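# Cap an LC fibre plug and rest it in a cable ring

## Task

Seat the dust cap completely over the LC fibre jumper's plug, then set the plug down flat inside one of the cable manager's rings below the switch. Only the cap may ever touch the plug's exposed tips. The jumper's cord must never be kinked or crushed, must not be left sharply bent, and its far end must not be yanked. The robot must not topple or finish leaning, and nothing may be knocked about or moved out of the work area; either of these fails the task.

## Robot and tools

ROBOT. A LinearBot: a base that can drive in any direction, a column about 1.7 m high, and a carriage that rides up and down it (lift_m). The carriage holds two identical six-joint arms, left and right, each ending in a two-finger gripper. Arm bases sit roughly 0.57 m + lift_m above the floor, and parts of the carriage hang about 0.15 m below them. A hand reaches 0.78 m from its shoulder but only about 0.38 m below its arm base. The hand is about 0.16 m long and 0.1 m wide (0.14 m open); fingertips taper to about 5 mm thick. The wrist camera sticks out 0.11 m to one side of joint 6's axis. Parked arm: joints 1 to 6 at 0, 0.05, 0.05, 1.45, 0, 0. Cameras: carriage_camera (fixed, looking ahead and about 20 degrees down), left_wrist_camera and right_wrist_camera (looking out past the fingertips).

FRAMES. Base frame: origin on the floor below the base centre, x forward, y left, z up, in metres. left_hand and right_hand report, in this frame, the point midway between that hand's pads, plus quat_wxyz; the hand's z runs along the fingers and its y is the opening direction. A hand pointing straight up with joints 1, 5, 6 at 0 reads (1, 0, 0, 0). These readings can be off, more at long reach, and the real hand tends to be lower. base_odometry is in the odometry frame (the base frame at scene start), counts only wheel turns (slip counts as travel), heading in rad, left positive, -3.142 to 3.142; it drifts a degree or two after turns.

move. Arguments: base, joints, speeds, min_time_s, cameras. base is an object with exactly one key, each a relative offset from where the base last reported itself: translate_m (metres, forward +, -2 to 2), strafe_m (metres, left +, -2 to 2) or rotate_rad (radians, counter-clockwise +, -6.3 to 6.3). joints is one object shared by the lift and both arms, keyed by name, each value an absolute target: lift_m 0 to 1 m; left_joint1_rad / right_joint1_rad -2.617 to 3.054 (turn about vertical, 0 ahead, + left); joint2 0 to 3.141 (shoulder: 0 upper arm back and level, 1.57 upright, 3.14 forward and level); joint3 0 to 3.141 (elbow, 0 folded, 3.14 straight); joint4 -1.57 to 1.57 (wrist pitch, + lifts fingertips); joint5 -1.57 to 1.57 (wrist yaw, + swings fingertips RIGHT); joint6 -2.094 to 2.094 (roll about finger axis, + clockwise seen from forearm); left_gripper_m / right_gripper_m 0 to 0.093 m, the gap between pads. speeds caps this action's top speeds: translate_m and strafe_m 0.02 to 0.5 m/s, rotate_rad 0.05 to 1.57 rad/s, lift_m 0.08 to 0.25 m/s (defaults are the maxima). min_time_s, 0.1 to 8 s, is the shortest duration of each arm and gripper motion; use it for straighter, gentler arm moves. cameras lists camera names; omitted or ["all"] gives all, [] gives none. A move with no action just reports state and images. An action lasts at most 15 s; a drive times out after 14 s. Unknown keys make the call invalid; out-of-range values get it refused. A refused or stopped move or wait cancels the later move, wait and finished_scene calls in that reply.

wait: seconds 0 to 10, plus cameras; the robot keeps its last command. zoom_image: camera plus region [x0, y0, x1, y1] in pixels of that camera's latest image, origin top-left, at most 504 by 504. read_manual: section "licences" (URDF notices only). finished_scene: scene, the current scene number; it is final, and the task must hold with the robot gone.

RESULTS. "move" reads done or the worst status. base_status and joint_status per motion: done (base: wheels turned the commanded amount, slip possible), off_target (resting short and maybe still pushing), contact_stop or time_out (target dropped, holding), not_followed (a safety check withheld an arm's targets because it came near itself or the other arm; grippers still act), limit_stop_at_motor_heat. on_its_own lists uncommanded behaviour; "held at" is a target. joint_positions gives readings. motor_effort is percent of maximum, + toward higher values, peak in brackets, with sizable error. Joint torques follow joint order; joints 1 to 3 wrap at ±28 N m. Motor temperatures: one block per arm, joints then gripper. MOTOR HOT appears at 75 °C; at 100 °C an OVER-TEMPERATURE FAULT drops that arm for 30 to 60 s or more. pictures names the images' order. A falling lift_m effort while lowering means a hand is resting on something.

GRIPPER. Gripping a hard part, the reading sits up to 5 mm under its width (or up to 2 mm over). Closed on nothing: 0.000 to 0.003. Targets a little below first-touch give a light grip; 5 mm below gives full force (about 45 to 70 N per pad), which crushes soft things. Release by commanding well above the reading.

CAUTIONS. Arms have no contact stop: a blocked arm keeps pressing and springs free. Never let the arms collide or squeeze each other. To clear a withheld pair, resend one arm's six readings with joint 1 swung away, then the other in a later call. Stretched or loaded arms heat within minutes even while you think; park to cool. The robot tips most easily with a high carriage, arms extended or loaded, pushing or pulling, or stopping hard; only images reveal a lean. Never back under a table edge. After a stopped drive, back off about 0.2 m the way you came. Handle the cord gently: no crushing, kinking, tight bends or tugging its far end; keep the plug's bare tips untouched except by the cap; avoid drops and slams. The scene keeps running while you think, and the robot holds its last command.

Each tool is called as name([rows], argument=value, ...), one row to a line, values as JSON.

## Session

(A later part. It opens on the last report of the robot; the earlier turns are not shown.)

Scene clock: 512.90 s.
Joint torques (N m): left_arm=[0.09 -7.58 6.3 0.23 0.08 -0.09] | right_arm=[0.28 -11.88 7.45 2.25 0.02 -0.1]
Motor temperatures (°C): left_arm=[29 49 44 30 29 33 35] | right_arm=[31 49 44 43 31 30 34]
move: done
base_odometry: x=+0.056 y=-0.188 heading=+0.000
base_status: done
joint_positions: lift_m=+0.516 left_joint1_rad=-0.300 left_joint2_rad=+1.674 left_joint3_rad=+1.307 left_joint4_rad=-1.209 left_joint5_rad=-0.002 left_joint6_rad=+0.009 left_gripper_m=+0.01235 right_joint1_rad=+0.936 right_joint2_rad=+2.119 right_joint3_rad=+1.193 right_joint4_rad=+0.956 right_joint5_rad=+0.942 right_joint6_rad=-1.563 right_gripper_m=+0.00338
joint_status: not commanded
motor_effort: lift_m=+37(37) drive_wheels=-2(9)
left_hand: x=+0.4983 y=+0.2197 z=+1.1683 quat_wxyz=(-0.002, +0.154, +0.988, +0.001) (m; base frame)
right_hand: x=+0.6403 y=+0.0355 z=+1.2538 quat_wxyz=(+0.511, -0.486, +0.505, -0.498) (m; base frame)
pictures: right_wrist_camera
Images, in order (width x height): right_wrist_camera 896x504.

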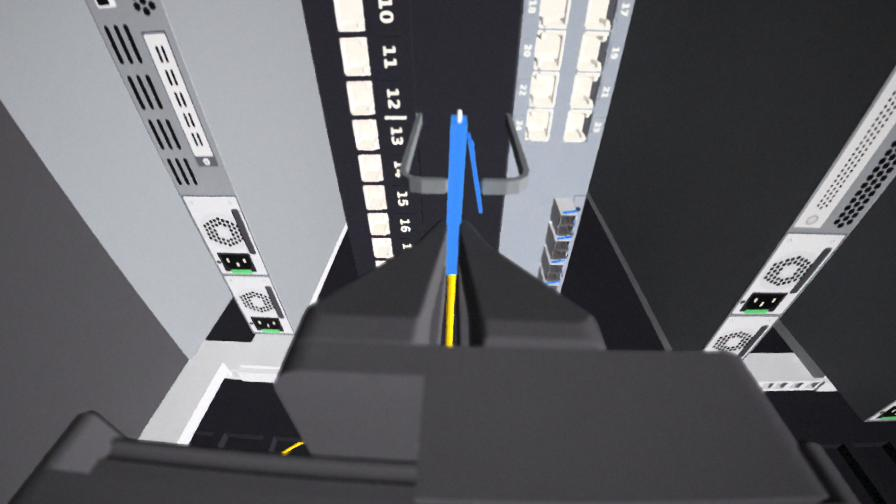

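move(base={"translate_m": -0.012}, speeds={"translate_m": 0.02}, cameras=["right_wrist_camera"])

zoom_image(camera="right_wrist_camera", region=[340, 80, 580, 320])

move(base={"translate_m": -0.015}, speeds={"translate_m": 0.02}, cameras=["right_wrist_camera"])

Scene clock: 518.37 s.
Joint torques (N m): left_arm=[0.08 -7.58 6.28 0.22 0.07 -0.09] | right_arm=[0.16 -11.96 7.46 2.28 0.03 -0.11]
Motor temperatures (°C): left_arm=[29 49 44 30 29 33 35] | right_arm=[31 49 44 43 31 30 34]
move: done
base_odometry: x=+0.044 y=-0.188 heading=+0.000
base_status: done
joint_positions: lift_m=+0.516 left_joint1_rad=-0.300 left_joint2_rad=+1.674 left_joint3_rad=+1.307 left_joint4_rad=-1.209 left_joint5_rad=-0.002 left_joint6_rad=+0.009 left_gripper_m=+0.01235 right_joint1_rad=+0.937 right_joint2_rad=+2.119 right_joint3_rad=+1.193 right_joint4_rad=+0.955 right_joint5_rad=+0.943 right_joint6_rad=-1.563 right_gripper_m=+0.00338
joint_status: not commanded
motor_effort: lift_m=+37(37) drive_wheels=+0(10)
left_hand: x=+0.4983 y=+0.2197 z=+1.1683 quat_wxyz=(-0.002, +0.154, +0.988, +0.001) (m; base frame)
right_hand: x=+0.6400 y=+0.0357 z=+1.2537 quat_wxyz=(+0.510, -0.487, +0.505, -0.498) (m; base frame)
pictures: right_wrist_camera
Images, in order (width x height): right_wrist_camera 896x504.

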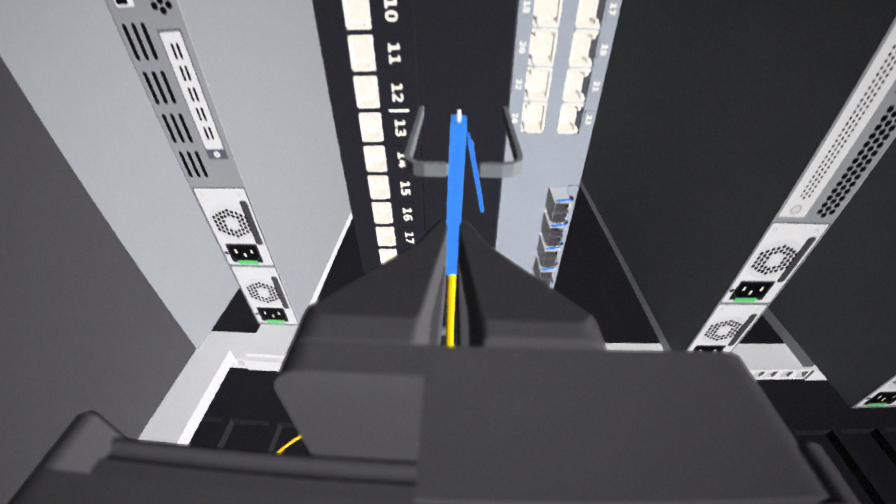

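Scaled by 2.100 from the camera's 896x504 image, which has a finer 1280x720 frame.

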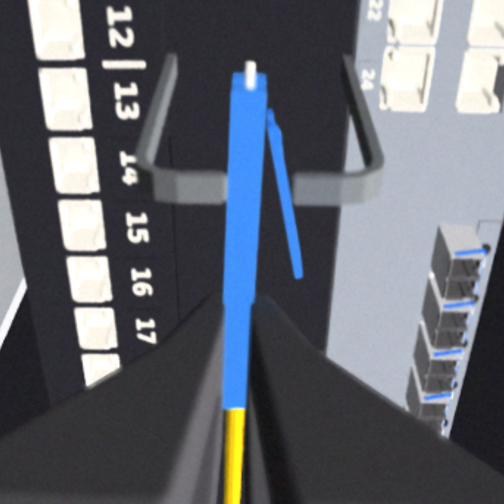

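Scene clock: 519.50 s.
Joint torques (N m): left_arm=[0.12 -7.64 6.28 0.24 0.08 -0.08] | right_arm=[0.13 -11.86 7.47 2.28 0.04 -0.11]
Motor temperatures (°C): left_arm=[29 49 44 30 29 33 35] | right_arm=[31 49 44 43 31 30 34]
move: done
base_odometry: x=+0.029 y=-0.188 heading=+0.000
base_status: done
joint_positions: lift_m=+0.516 left_joint1_rad=-0.300 left_joint2_rad=+1.674 left_joint3_rad=+1.307 left_joint4_rad=-1.209 left_joint5_rad=-0.002 left_joint6_rad=+0.009 left_gripper_m=+0.01235 right_joint1_rad=+0.936 right_joint2_rad=+2.119 right_joint3_rad=+1.193 right_joint4_rad=+0.954 right_joint5_rad=+0.943 right_joint6_rad=-1.563 right_gripper_m=+0.00338
joint_status: not commanded
motor_effort: lift_m=+37(37) drive_wheels=+2(7)
left_hand: x=+0.4983 y=+0.2197 z=+1.1683 quat_wxyz=(-0.002, +0.154, +0.988, +0.001) (m; base frame)
right_hand: x=+0.6401 y=+0.0356 z=+1.2536 quat_wxyz=(+0.510, -0.487, +0.505, -0.498) (m; base frame)
pictures: right_wrist_camera
Images, in order (width x height): right_wrist_camera 896x504.

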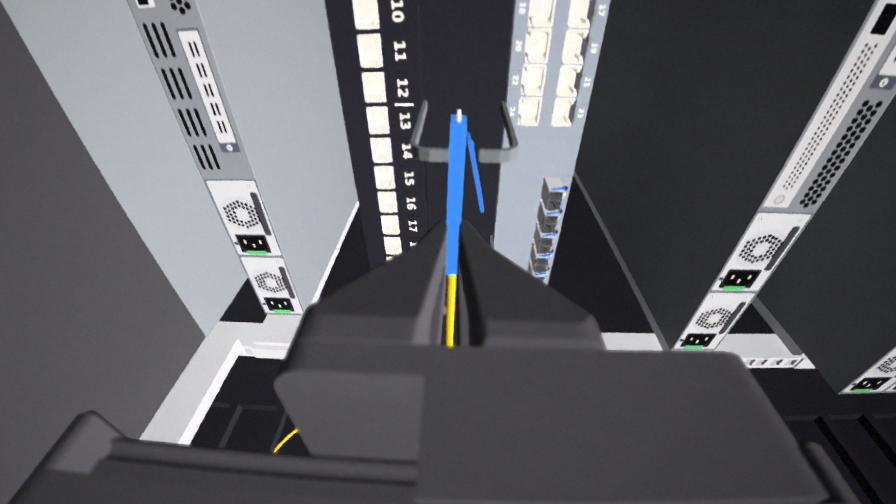

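move(base={"translate_m": -0.02}, speeds={"translate_m": 0.02})

zoom_image(camera="carriage_camera", region=[300, 180, 620, 360])

Scene clock: 523.30 s.
Joint torques (N m): left_arm=[0.08 -7.61 6.28 0.23 0.08 -0.07] | right_arm=[0.21 -11.82 7.47 2.27 0.03 -0.11]
Motor temperatures (°C): left_arm=[29 49 44 30 29 33 35] | right_arm=[31 49 44 43 31 30 34]
move: done
base_odometry: x=+0.009 y=-0.188 heading=+0.000
base_status: done
joint_positions: lift_m=+0.516 left_joint1_rad=-0.300 left_joint2_rad=+1.674 left_joint3_rad=+1.307 left_joint4_rad=-1.209 left_joint5_rad=-0.002 left_joint6_rad=+0.009 left_gripper_m=+0.01235 right_joint1_rad=+0.936 right_joint2_rad=+2.119 right_joint3_rad=+1.193 right_joint4_rad=+0.954 right_joint5_rad=+0.943 right_joint6_rad=-1.563 right_gripper_m=+0.00338
joint_status: not commanded
motor_effort: lift_m=+37(38) drive_wheels=+3(7)
left_hand: x=+0.4983 y=+0.2197 z=+1.1683 quat_wxyz=(-0.002, +0.154, +0.988, +0.001) (m; base frame)
right_hand: x=+0.6401 y=+0.0356 z=+1.2535 quat_wxyz=(+0.510, -0.487, +0.505, -0.498) (m; base frame)
pictures: carriage_camera, left_wrist_camera, right_wrist_camera
Images, in order (width x height): carriage_camera 896x504, left_wrist_camera 896x504, right_wrist_camera 896x504.

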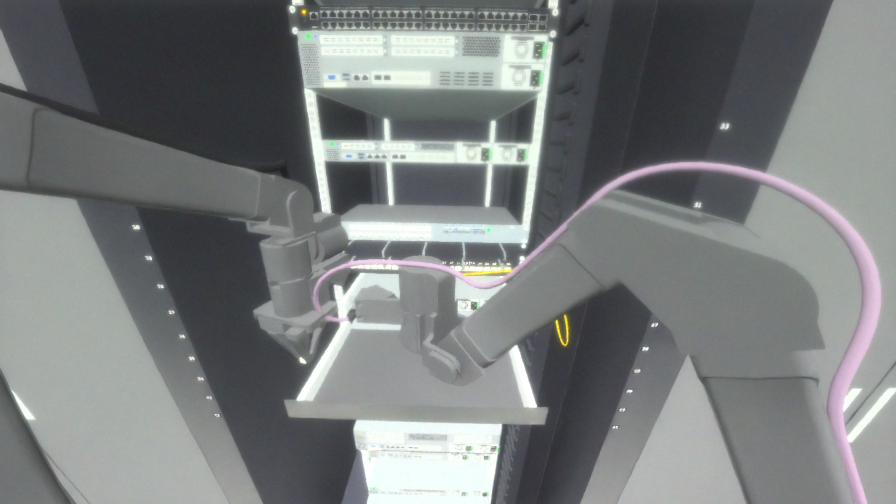

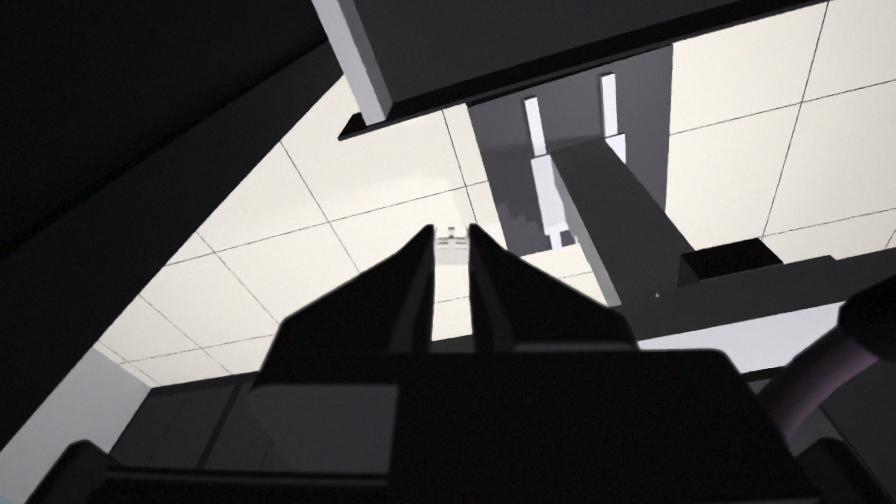

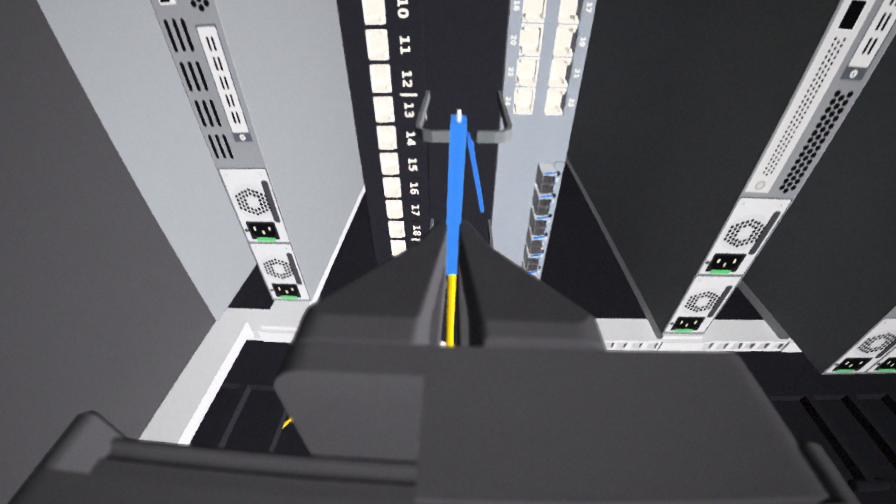

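Scaled by 1.575 from the camera's 896x504 image, which has a finer 1280x720 frame.

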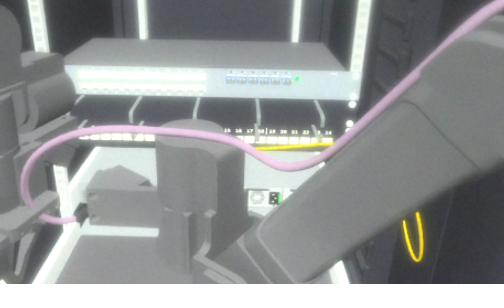

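move(joints={"right_joint1_rad": 0.86, "right_joint2_rad": 2.01, "right_joint3_rad": 1.033, "right_joint4_rad": 0.99, "right_joint5_rad": 0.564, "right_joint6_rad": -1.571, "lift_m": 0.485}, min_time_s=4)

Scene clock: 539.13 s.
Joint torques (N m): left_arm=[0.08 -7.58 6.42 0.24 0.07 -0.08] | right_arm=[-0.59 -14.09 5.24 2.61 -0.13 -0.11]
Motor temperatures (°C): left_arm=[29 49 44 30 29 33 35] | right_arm=[31 50 44 44 31 30 34]
move: done
base_odometry: x=+0.009 y=-0.188 heading=+0.000
base_status: not commanded
joint_positions: lift_m=+0.485 left_joint1_rad=-0.300 left_joint2_rad=+1.673 left_joint3_rad=+1.306 left_joint4_rad=-1.209 left_joint5_rad=-0.002 left_joint6_rad=+0.009 left_gripper_m=+0.01235 right_joint1_rad=+0.866 right_joint2_rad=+2.038 right_joint3_rad=+1.046 right_joint4_rad=+0.987 right_joint5_rad=+0.576 right_joint6_rad=-1.563 right_gripper_m=+0.00338
joint_status: all done
motor_effort: lift_m=+35(37) drive_wheels=+1(6)
left_hand: x=+0.4980 y=+0.2198 z=+1.1373 quat_wxyz=(-0.003, +0.154, +0.988, +0.001) (m; base frame)
right_hand: x=+0.6374 y=+0.0446 z=+1.2146 quat_wxyz=(+0.567, -0.567, +0.425, -0.420) (m; base frame)
pictures: carriage_camera, left_wrist_camera, right_wrist_camera
Images, in order (width x height): carriage_camera 896x504, left_wrist_camera 896x504, right_wrist_camera 896x504.

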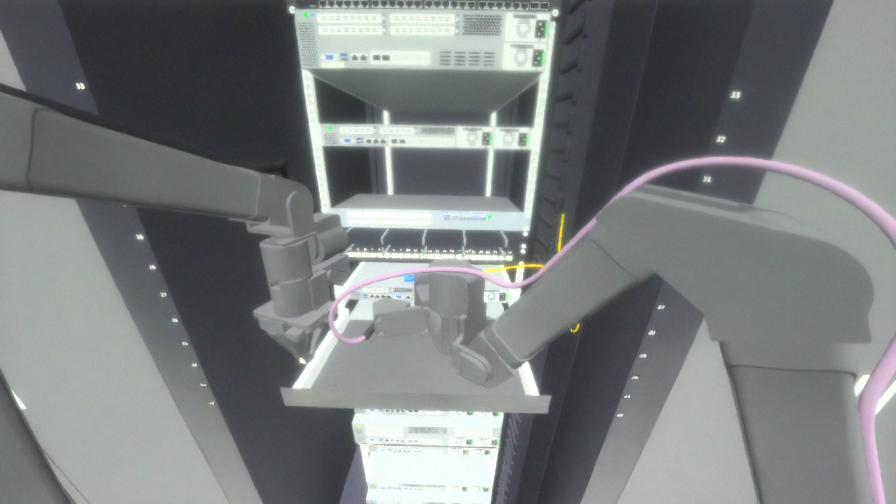

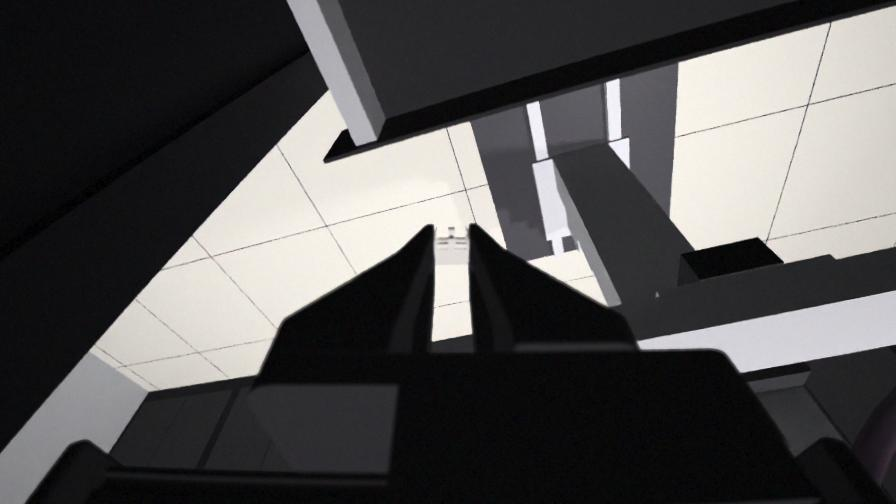

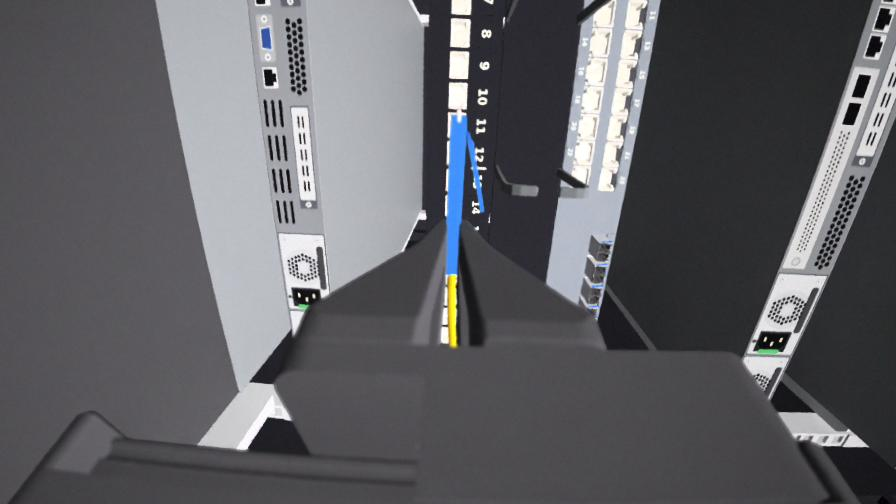

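move(joints={"right_joint1_rad": 0.774, "right_joint2_rad": 1.892, "right_joint3_rad": 0.866, "right_joint4_rad": 1.026, "right_joint5_rad": 0.17, "right_joint6_rad": -1.571, "lift_m": 0.452}, min_time_s=4)

zoom_image(camera="carriage_camera", region=[300, 180, 620, 360])

zoom_image(camera="right_wrist_camera", region=[340, 80, 580, 320])

Scene clock: 553.87 s.
Joint torques (N m): left_arm=[0.08 -7.56 6.38 0.24 0.07 -0.07] | right_arm=[-0.58 -12.59 5.12 2.7 -0.11 -0.1]
Motor temperatures (°C): left_arm=[29 48 44 30 29 33 35] | right_arm=[31 52 44 46 31 30 35]
move: done
base_odometry: x=+0.009 y=-0.188 heading=+0.000
base_status: not commanded
joint_positions: lift_m=+0.452 left_joint1_rad=-0.300 left_joint2_rad=+1.673 left_joint3_rad=+1.306 left_joint4_rad=-1.209 left_joint5_rad=-0.002 left_joint6_rad=+0.009 left_gripper_m=+0.01235 right_joint1_rad=+0.779 right_joint2_rad=+1.918 right_joint3_rad=+0.879 right_joint4_rad=+1.023 right_joint5_rad=+0.181 right_joint6_rad=-1.563 right_gripper_m=+0.00338
joint_status: all done
motor_effort: lift_m=+36(36) drive_wheels=+2(5)
left_hand: x=+0.4980 y=+0.2198 z=+1.1044 quat_wxyz=(-0.002, +0.154, +0.988, +0.001) (m; base frame)
right_hand: x=+0.6133 y=+0.0427 z=+1.1833 quat_wxyz=(+0.621, -0.629, +0.335, -0.327) (m; base frame)
pictures: carriage_camera, left_wrist_camera, right_wrist_camera
Images, in order (width x height): carriage_camera 896x504, left_wrist_camera 896x504, right_wrist_camera 896x504.

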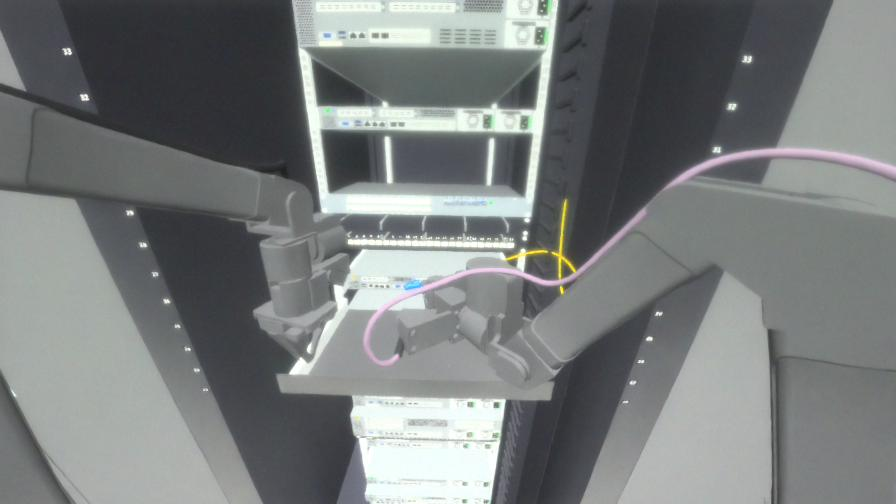

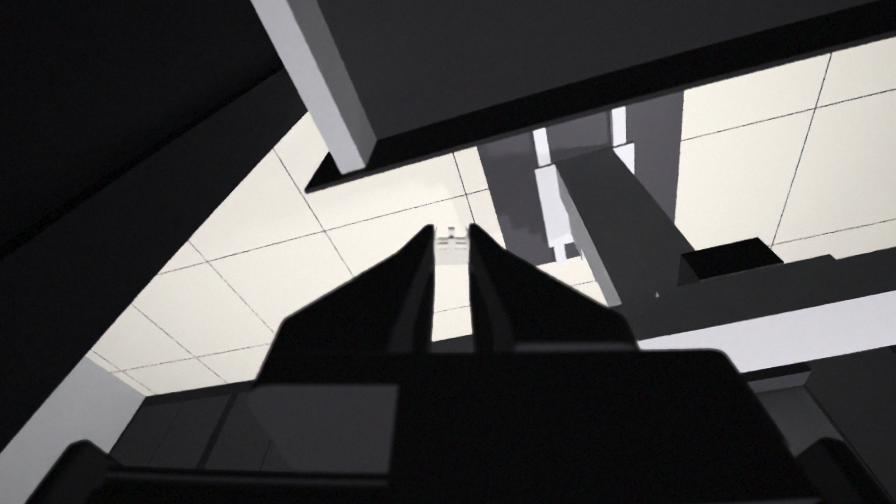

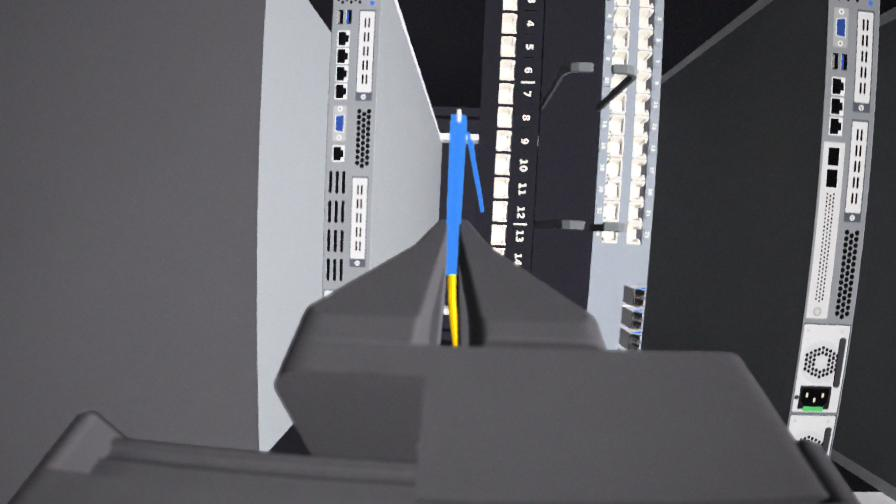

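Scaled by 1.575 from the camera's 896x504 image, which has a finer 1280x720 frame.

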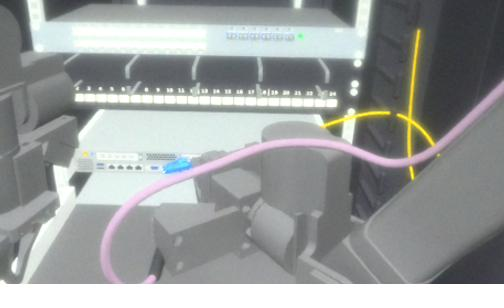

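Scaled by 2.100 from the camera's 896x504 image, which has a finer 1280x720 frame.

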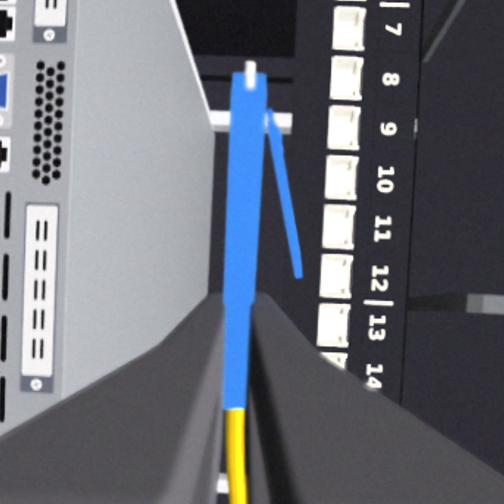

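move(joints={"right_joint1_rad": 0.774, "right_joint2_rad": 2.023, "right_joint3_rad": 0.831, "right_joint4_rad": 1.192, "right_joint5_rad": 0.17, "right_joint6_rad": -1.611, "lift_m": 0.492}, min_time_s=4)

zoom_image(camera="right_wrist_camera", region=[340, 80, 580, 320])

Scene clock: 597.50 s.
Joint torques (N m): left_arm=[0.09 -7.39 6.39 0.23 0.08 -0.08] | right_arm=[-0.55 -8.88 4.56 2.68 -0.1 -0.13]
Motor temperatures (°C): left_arm=[29 47 44 30 29 33 36] | right_arm=[31 50 42 47 31 30 35]
move: done
base_odometry: x=+0.009 y=-0.188 heading=+0.000
base_status: not commanded
joint_positions: lift_m=+0.492 left_joint1_rad=-0.300 left_joint2_rad=+1.671 left_joint3_rad=+1.306 left_joint4_rad=-1.209 left_joint5_rad=-0.002 left_joint6_rad=+0.009 left_gripper_m=+0.01235 right_joint1_rad=+0.779 right_joint2_rad=+2.007 right_joint3_rad=+0.843 right_joint4_rad=+1.189 right_joint5_rad=+0.179 right_joint6_rad=-1.600 right_gripper_m=+0.00338
joint_status: all done
motor_effort: lift_m=+34(43) drive_wheels=+0(6)
left_hand: x=+0.4981 y=+0.2198 z=+1.1450 quat_wxyz=(-0.001, +0.154, +0.988, +0.001) (m; base frame)
right_hand: x=+0.6114 y=+0.0414 z=+1.2036 quat_wxyz=(+0.629, -0.622, +0.318, -0.342) (m; base frame)
pictures: carriage_camera, left_wrist_camera, right_wrist_camera
Images, in order (width x height): carriage_camera 896x504, left_wrist_camera 896x504, right_wrist_camera 896x504.

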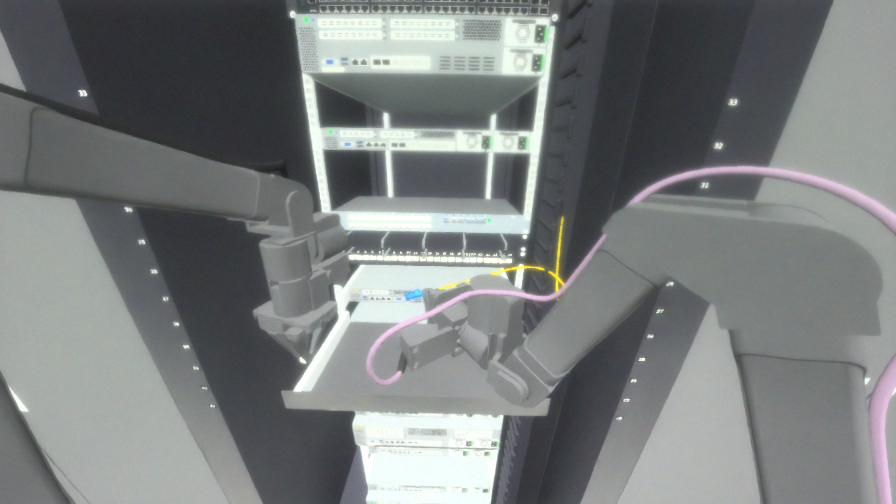

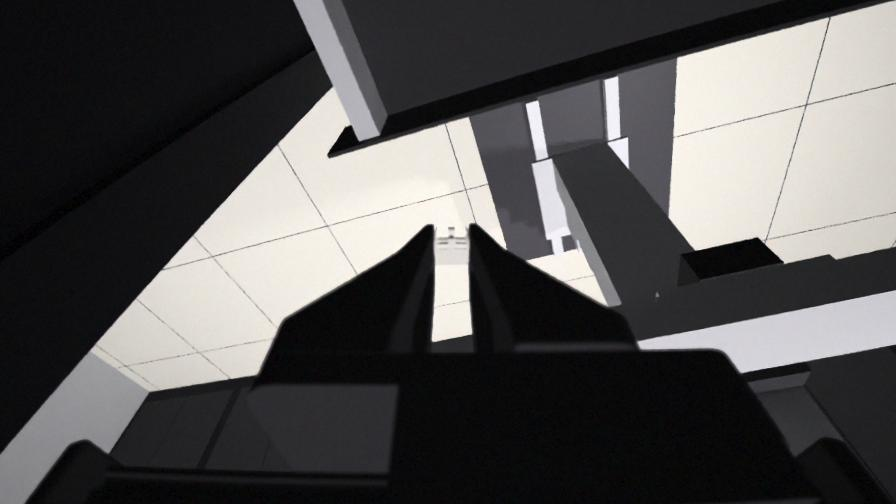

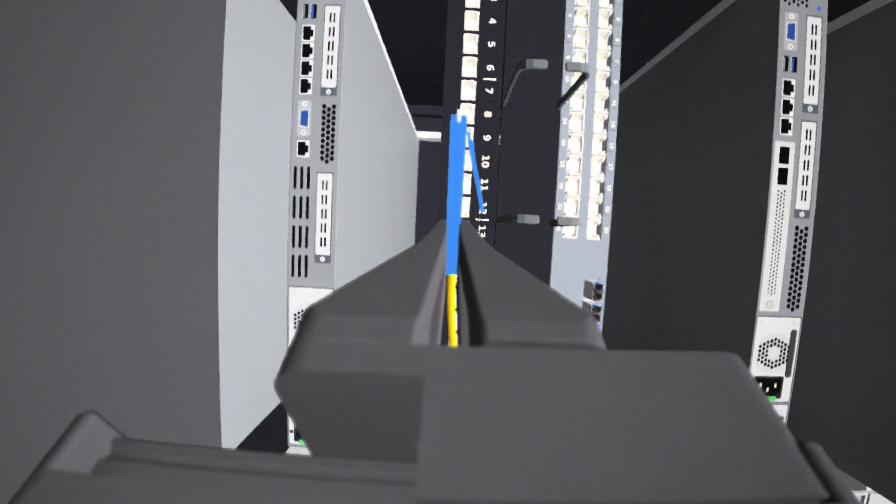

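Scaled by 2.100 from the camera's 896x504 image, which has a finer 1280x720 frame.

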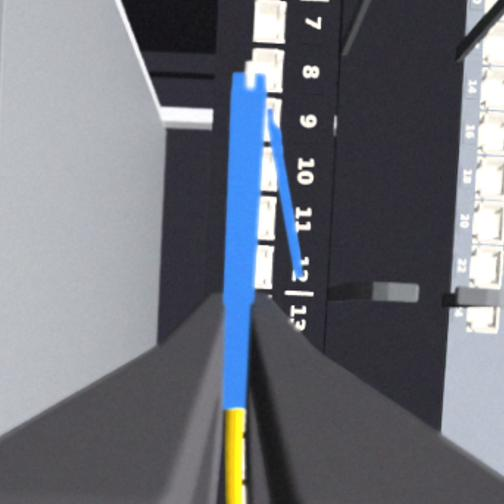

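move(joints={"right_joint1_rad": 0.774, "right_joint2_rad": 2.058, "right_joint3_rad": 0.81, "right_joint4_rad": 1.222, "right_joint5_rad": 0.17, "right_joint6_rad": -1.611}, min_time_s=2, cameras=["right_wrist_camera"])

Scene clock: 608.00 s.
Joint torques (N m): left_arm=[0.08 -7.39 6.42 0.23 0.07 -0.08] | right_arm=[-0.59 -8.91 4.3 2.7 -0.1 -0.13]
Motor temperatures (°C): left_arm=[29 47 44 30 29 33 36] | right_arm=[31 49 42 48 31 30 35]
move: done
base_odometry: x=+0.009 y=-0.188 heading=+0.000
base_status: not commanded
joint_positions: lift_m=+0.492 left_joint1_rad=-0.300 left_joint2_rad=+1.671 left_joint3_rad=+1.306 left_joint4_rad=-1.209 left_joint5_rad=-0.002 left_joint6_rad=+0.009 left_gripper_m=+0.01235 right_joint1_rad=+0.779 right_joint2_rad=+2.042 right_joint3_rad=+0.822 right_joint4_rad=+1.219 right_joint5_rad=+0.179 right_joint6_rad=-1.601 right_gripper_m=+0.00338
joint_status: all done
motor_effort: lift_m=+34(34) drive_wheels=-2(5)
left_hand: x=+0.4981 y=+0.2198 z=+1.1450 quat_wxyz=(-0.001, +0.154, +0.988, +0.001) (m; base frame)
right_hand: x=+0.6091 y=+0.0391 z=+1.1850 quat_wxyz=(+0.620, -0.631, +0.320, -0.339) (m; base frame)
pictures: right_wrist_camera
Images, in order (width x height): right_wrist_camera 896x504.

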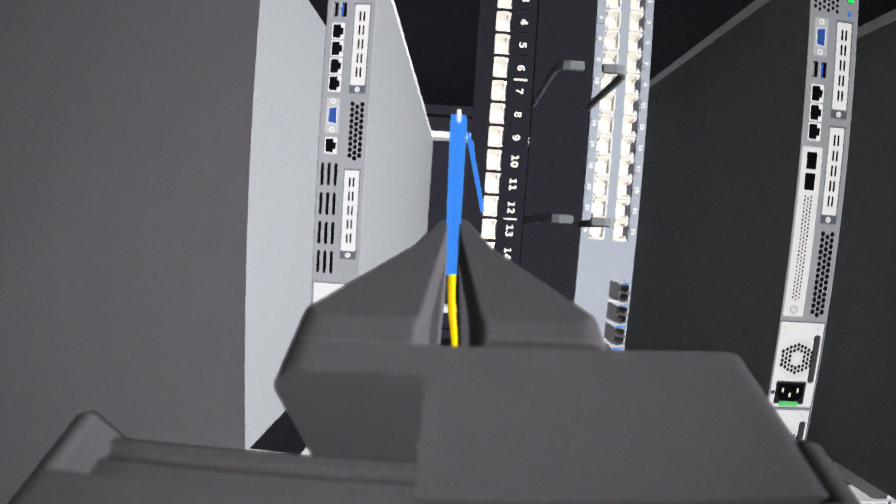

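move(joints={"left_joint1_rad": -0.45, "left_joint2_rad": 2.01, "left_joint3_rad": 1.98, "left_joint4_rad": -1.47, "left_joint5_rad": 0, "left_joint6_rad": 0.50}, min_time_s=4)

zoom_image(camera="left_wrist_camera", region=[340, 80, 580, 320])

zoom_image(camera="right_wrist_camera", region=[340, 0, 580, 240])

Scene clock: 624.67 s.
Joint torques (N m): left_arm=[-0.61 -7.98 9.81 0.24 0.11 0.11] | right_arm=[-0.55 -8.95 4.36 2.69 -0.1 -0.13]
Motor temperatures (°C): left_arm=[29 48 45 30 29 33 36] | right_arm=[31 47 42 50 31 30 35]
move: done
base_odometry: x=+0.009 y=-0.188 heading=+0.000
base_status: not commanded
joint_positions: lift_m=+0.492 left_joint1_rad=-0.442 left_joint2_rad=+1.996 left_joint3_rad=+1.947 left_joint4_rad=-1.457 left_joint5_rad=-0.002 left_joint6_rad=+0.489 left_gripper_m=+0.01236 right_joint1_rad=+0.779 right_joint2_rad=+2.042 right_joint3_rad=+0.821 right_joint4_rad=+1.221 right_joint5_rad=+0.179 right_joint6_rad=-1.601 right_gripper_m=+0.00338
joint_status: all done
motor_effort: lift_m=+34(34) drive_wheels=+1(5)
left_hand: x=+0.5700 y=+0.1395 z=+1.2027 quat_wxyz=(+0.032, +0.448, +0.893, +0.002) (m; base frame)
right_hand: x=+0.6091 y=+0.0391 z=+1.1854 quat_wxyz=(+0.620, -0.630, +0.320, -0.339) (m; base frame)
pictures: carriage_camera, left_wrist_camera, right_wrist_camera
Images, in order (width x height): carriage_camera 896x504, left_wrist_camera 896x504, right_wrist_camera 896x504.

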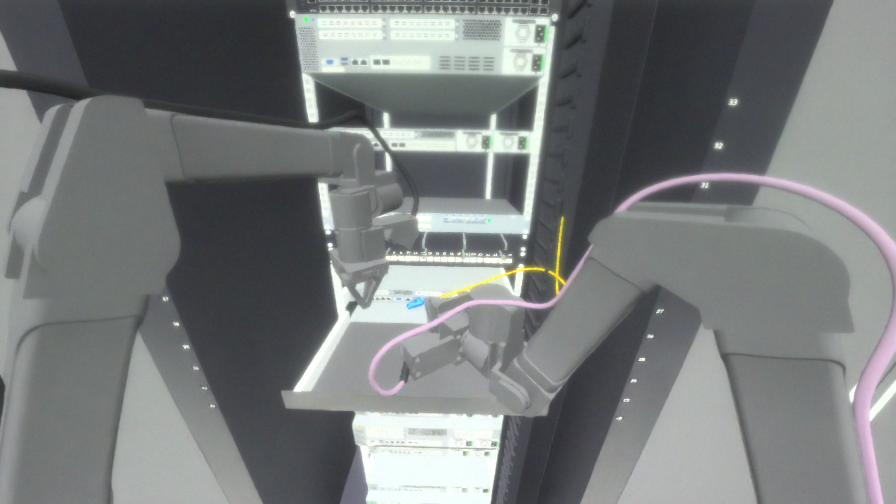

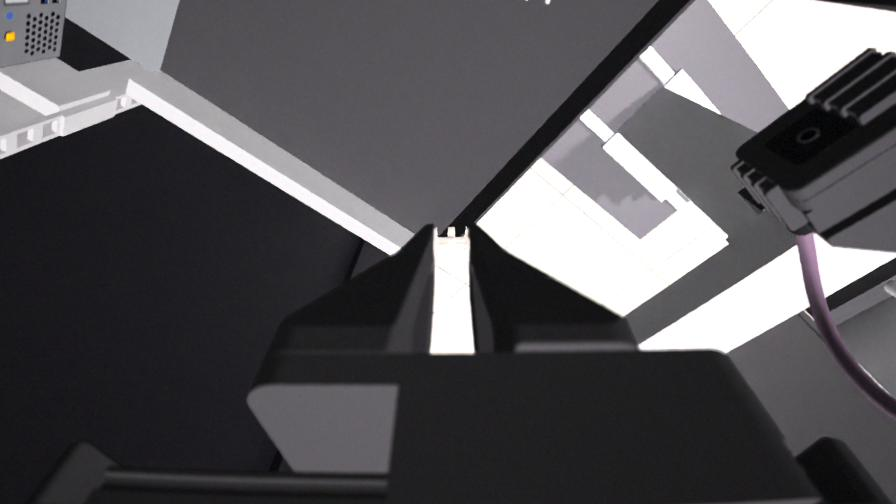

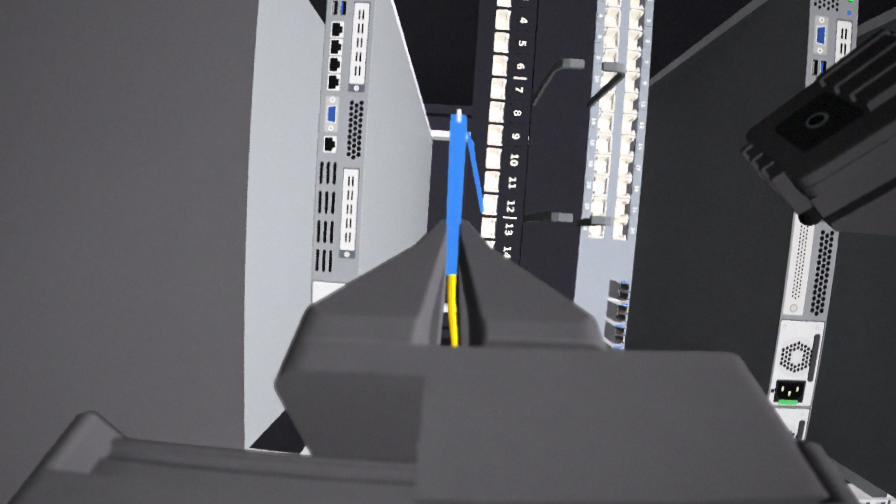

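Scaled by 2.100 from the camera's 896x504 image, which has a finer 1280x720 frame.

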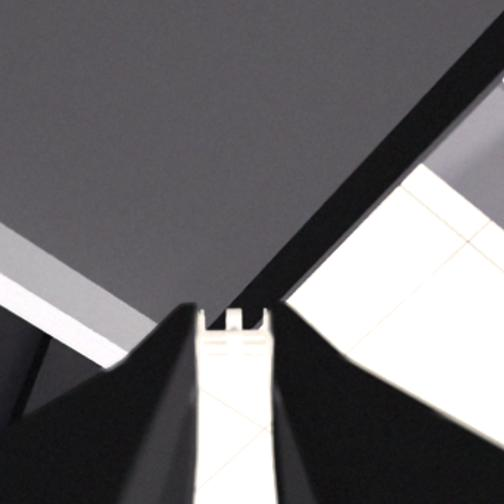

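Scaled by 2.100 from the camera's 896x504 image, which has a finer 1280x720 frame.

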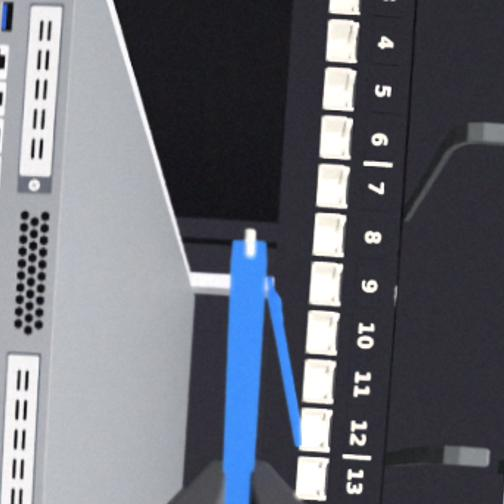

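move(joints={"left_joint1_rad": -0.498, "left_joint2_rad": 2.053, "left_joint3_rad": 1.997, "left_joint4_rad": -1.507, "left_joint5_rad": 0, "left_joint6_rad": 0.47}, min_time_s=2)

zoom_image(camera="left_wrist_camera", region=[340, 80, 580, 320])

zoom_image(camera="right_wrist_camera", region=[340, 0, 580, 240])

Scene clock: 635.03 s.
Joint torques (N m): left_arm=[-0.64 -8.2 9.72 0.11 0.11 -0.09] | right_arm=[-0.57 -8.92 4.37 2.69 -0.1 -0.12]
Motor temperatures (°C): left_arm=[29 48 46 30 29 33 36] | right_arm=[31 47 42 51 31 30 35]
move: done
base_odometry: x=+0.009 y=-0.188 heading=+0.000
base_status: not commanded
joint_positions: lift_m=+0.492 left_joint1_rad=-0.490 left_joint2_rad=+2.039 left_joint3_rad=+1.964 left_joint4_rad=-1.494 left_joint5_rad=-0.002 left_joint6_rad=+0.481 left_gripper_m=+0.01236 right_joint1_rad=+0.779 right_joint2_rad=+2.042 right_joint3_rad=+0.821 right_joint4_rad=+1.221 right_joint5_rad=+0.179 right_joint6_rad=-1.601 right_gripper_m=+0.00338
joint_status: all done
motor_effort: lift_m=+34(34) drive_wheels=+2(5)
left_hand: x=+0.5582 y=+0.1246 z=+1.1909 quat_wxyz=(+0.001, +0.467, +0.884, +0.001) (m; base frame)
right_hand: x=+0.6091 y=+0.0391 z=+1.1854 quat_wxyz=(+0.620, -0.630, +0.320, -0.339) (m; base frame)
pictures: carriage_camera, left_wrist_camera, right_wrist_camera
Images, in order (width x height): carriage_camera 896x504, left_wrist_camera 896x504, right_wrist_camera 896x504.

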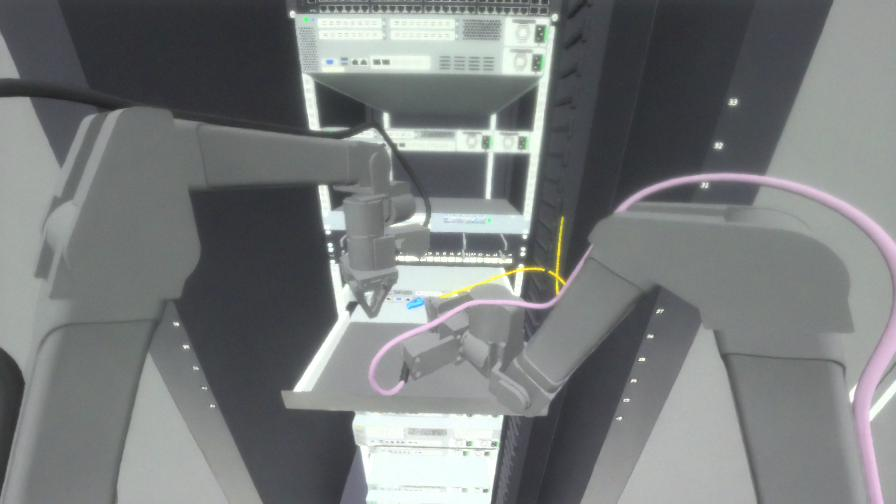

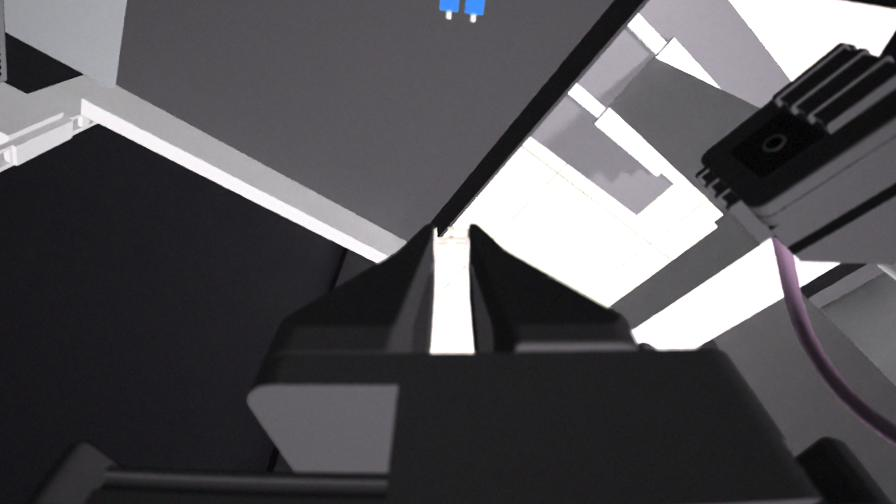

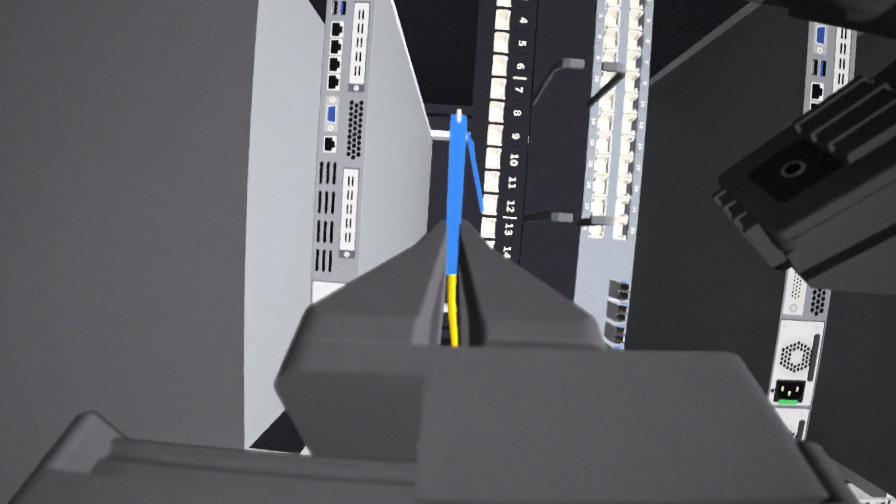

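Scaled by 2.100 from the camera's 896x504 image, which has a finer 1280x720 frame.

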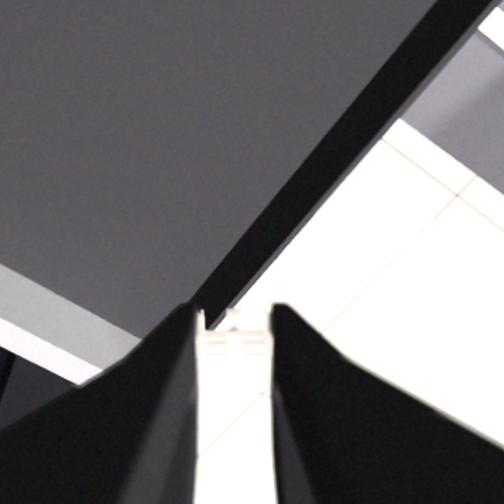

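Scaled by 2.100 from the camera's 896x504 image, which has a finer 1280x720 frame.

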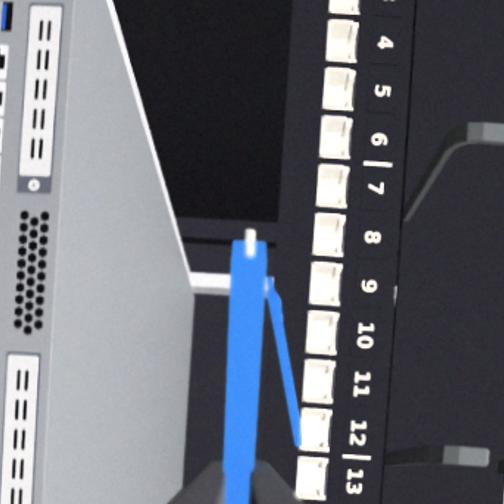

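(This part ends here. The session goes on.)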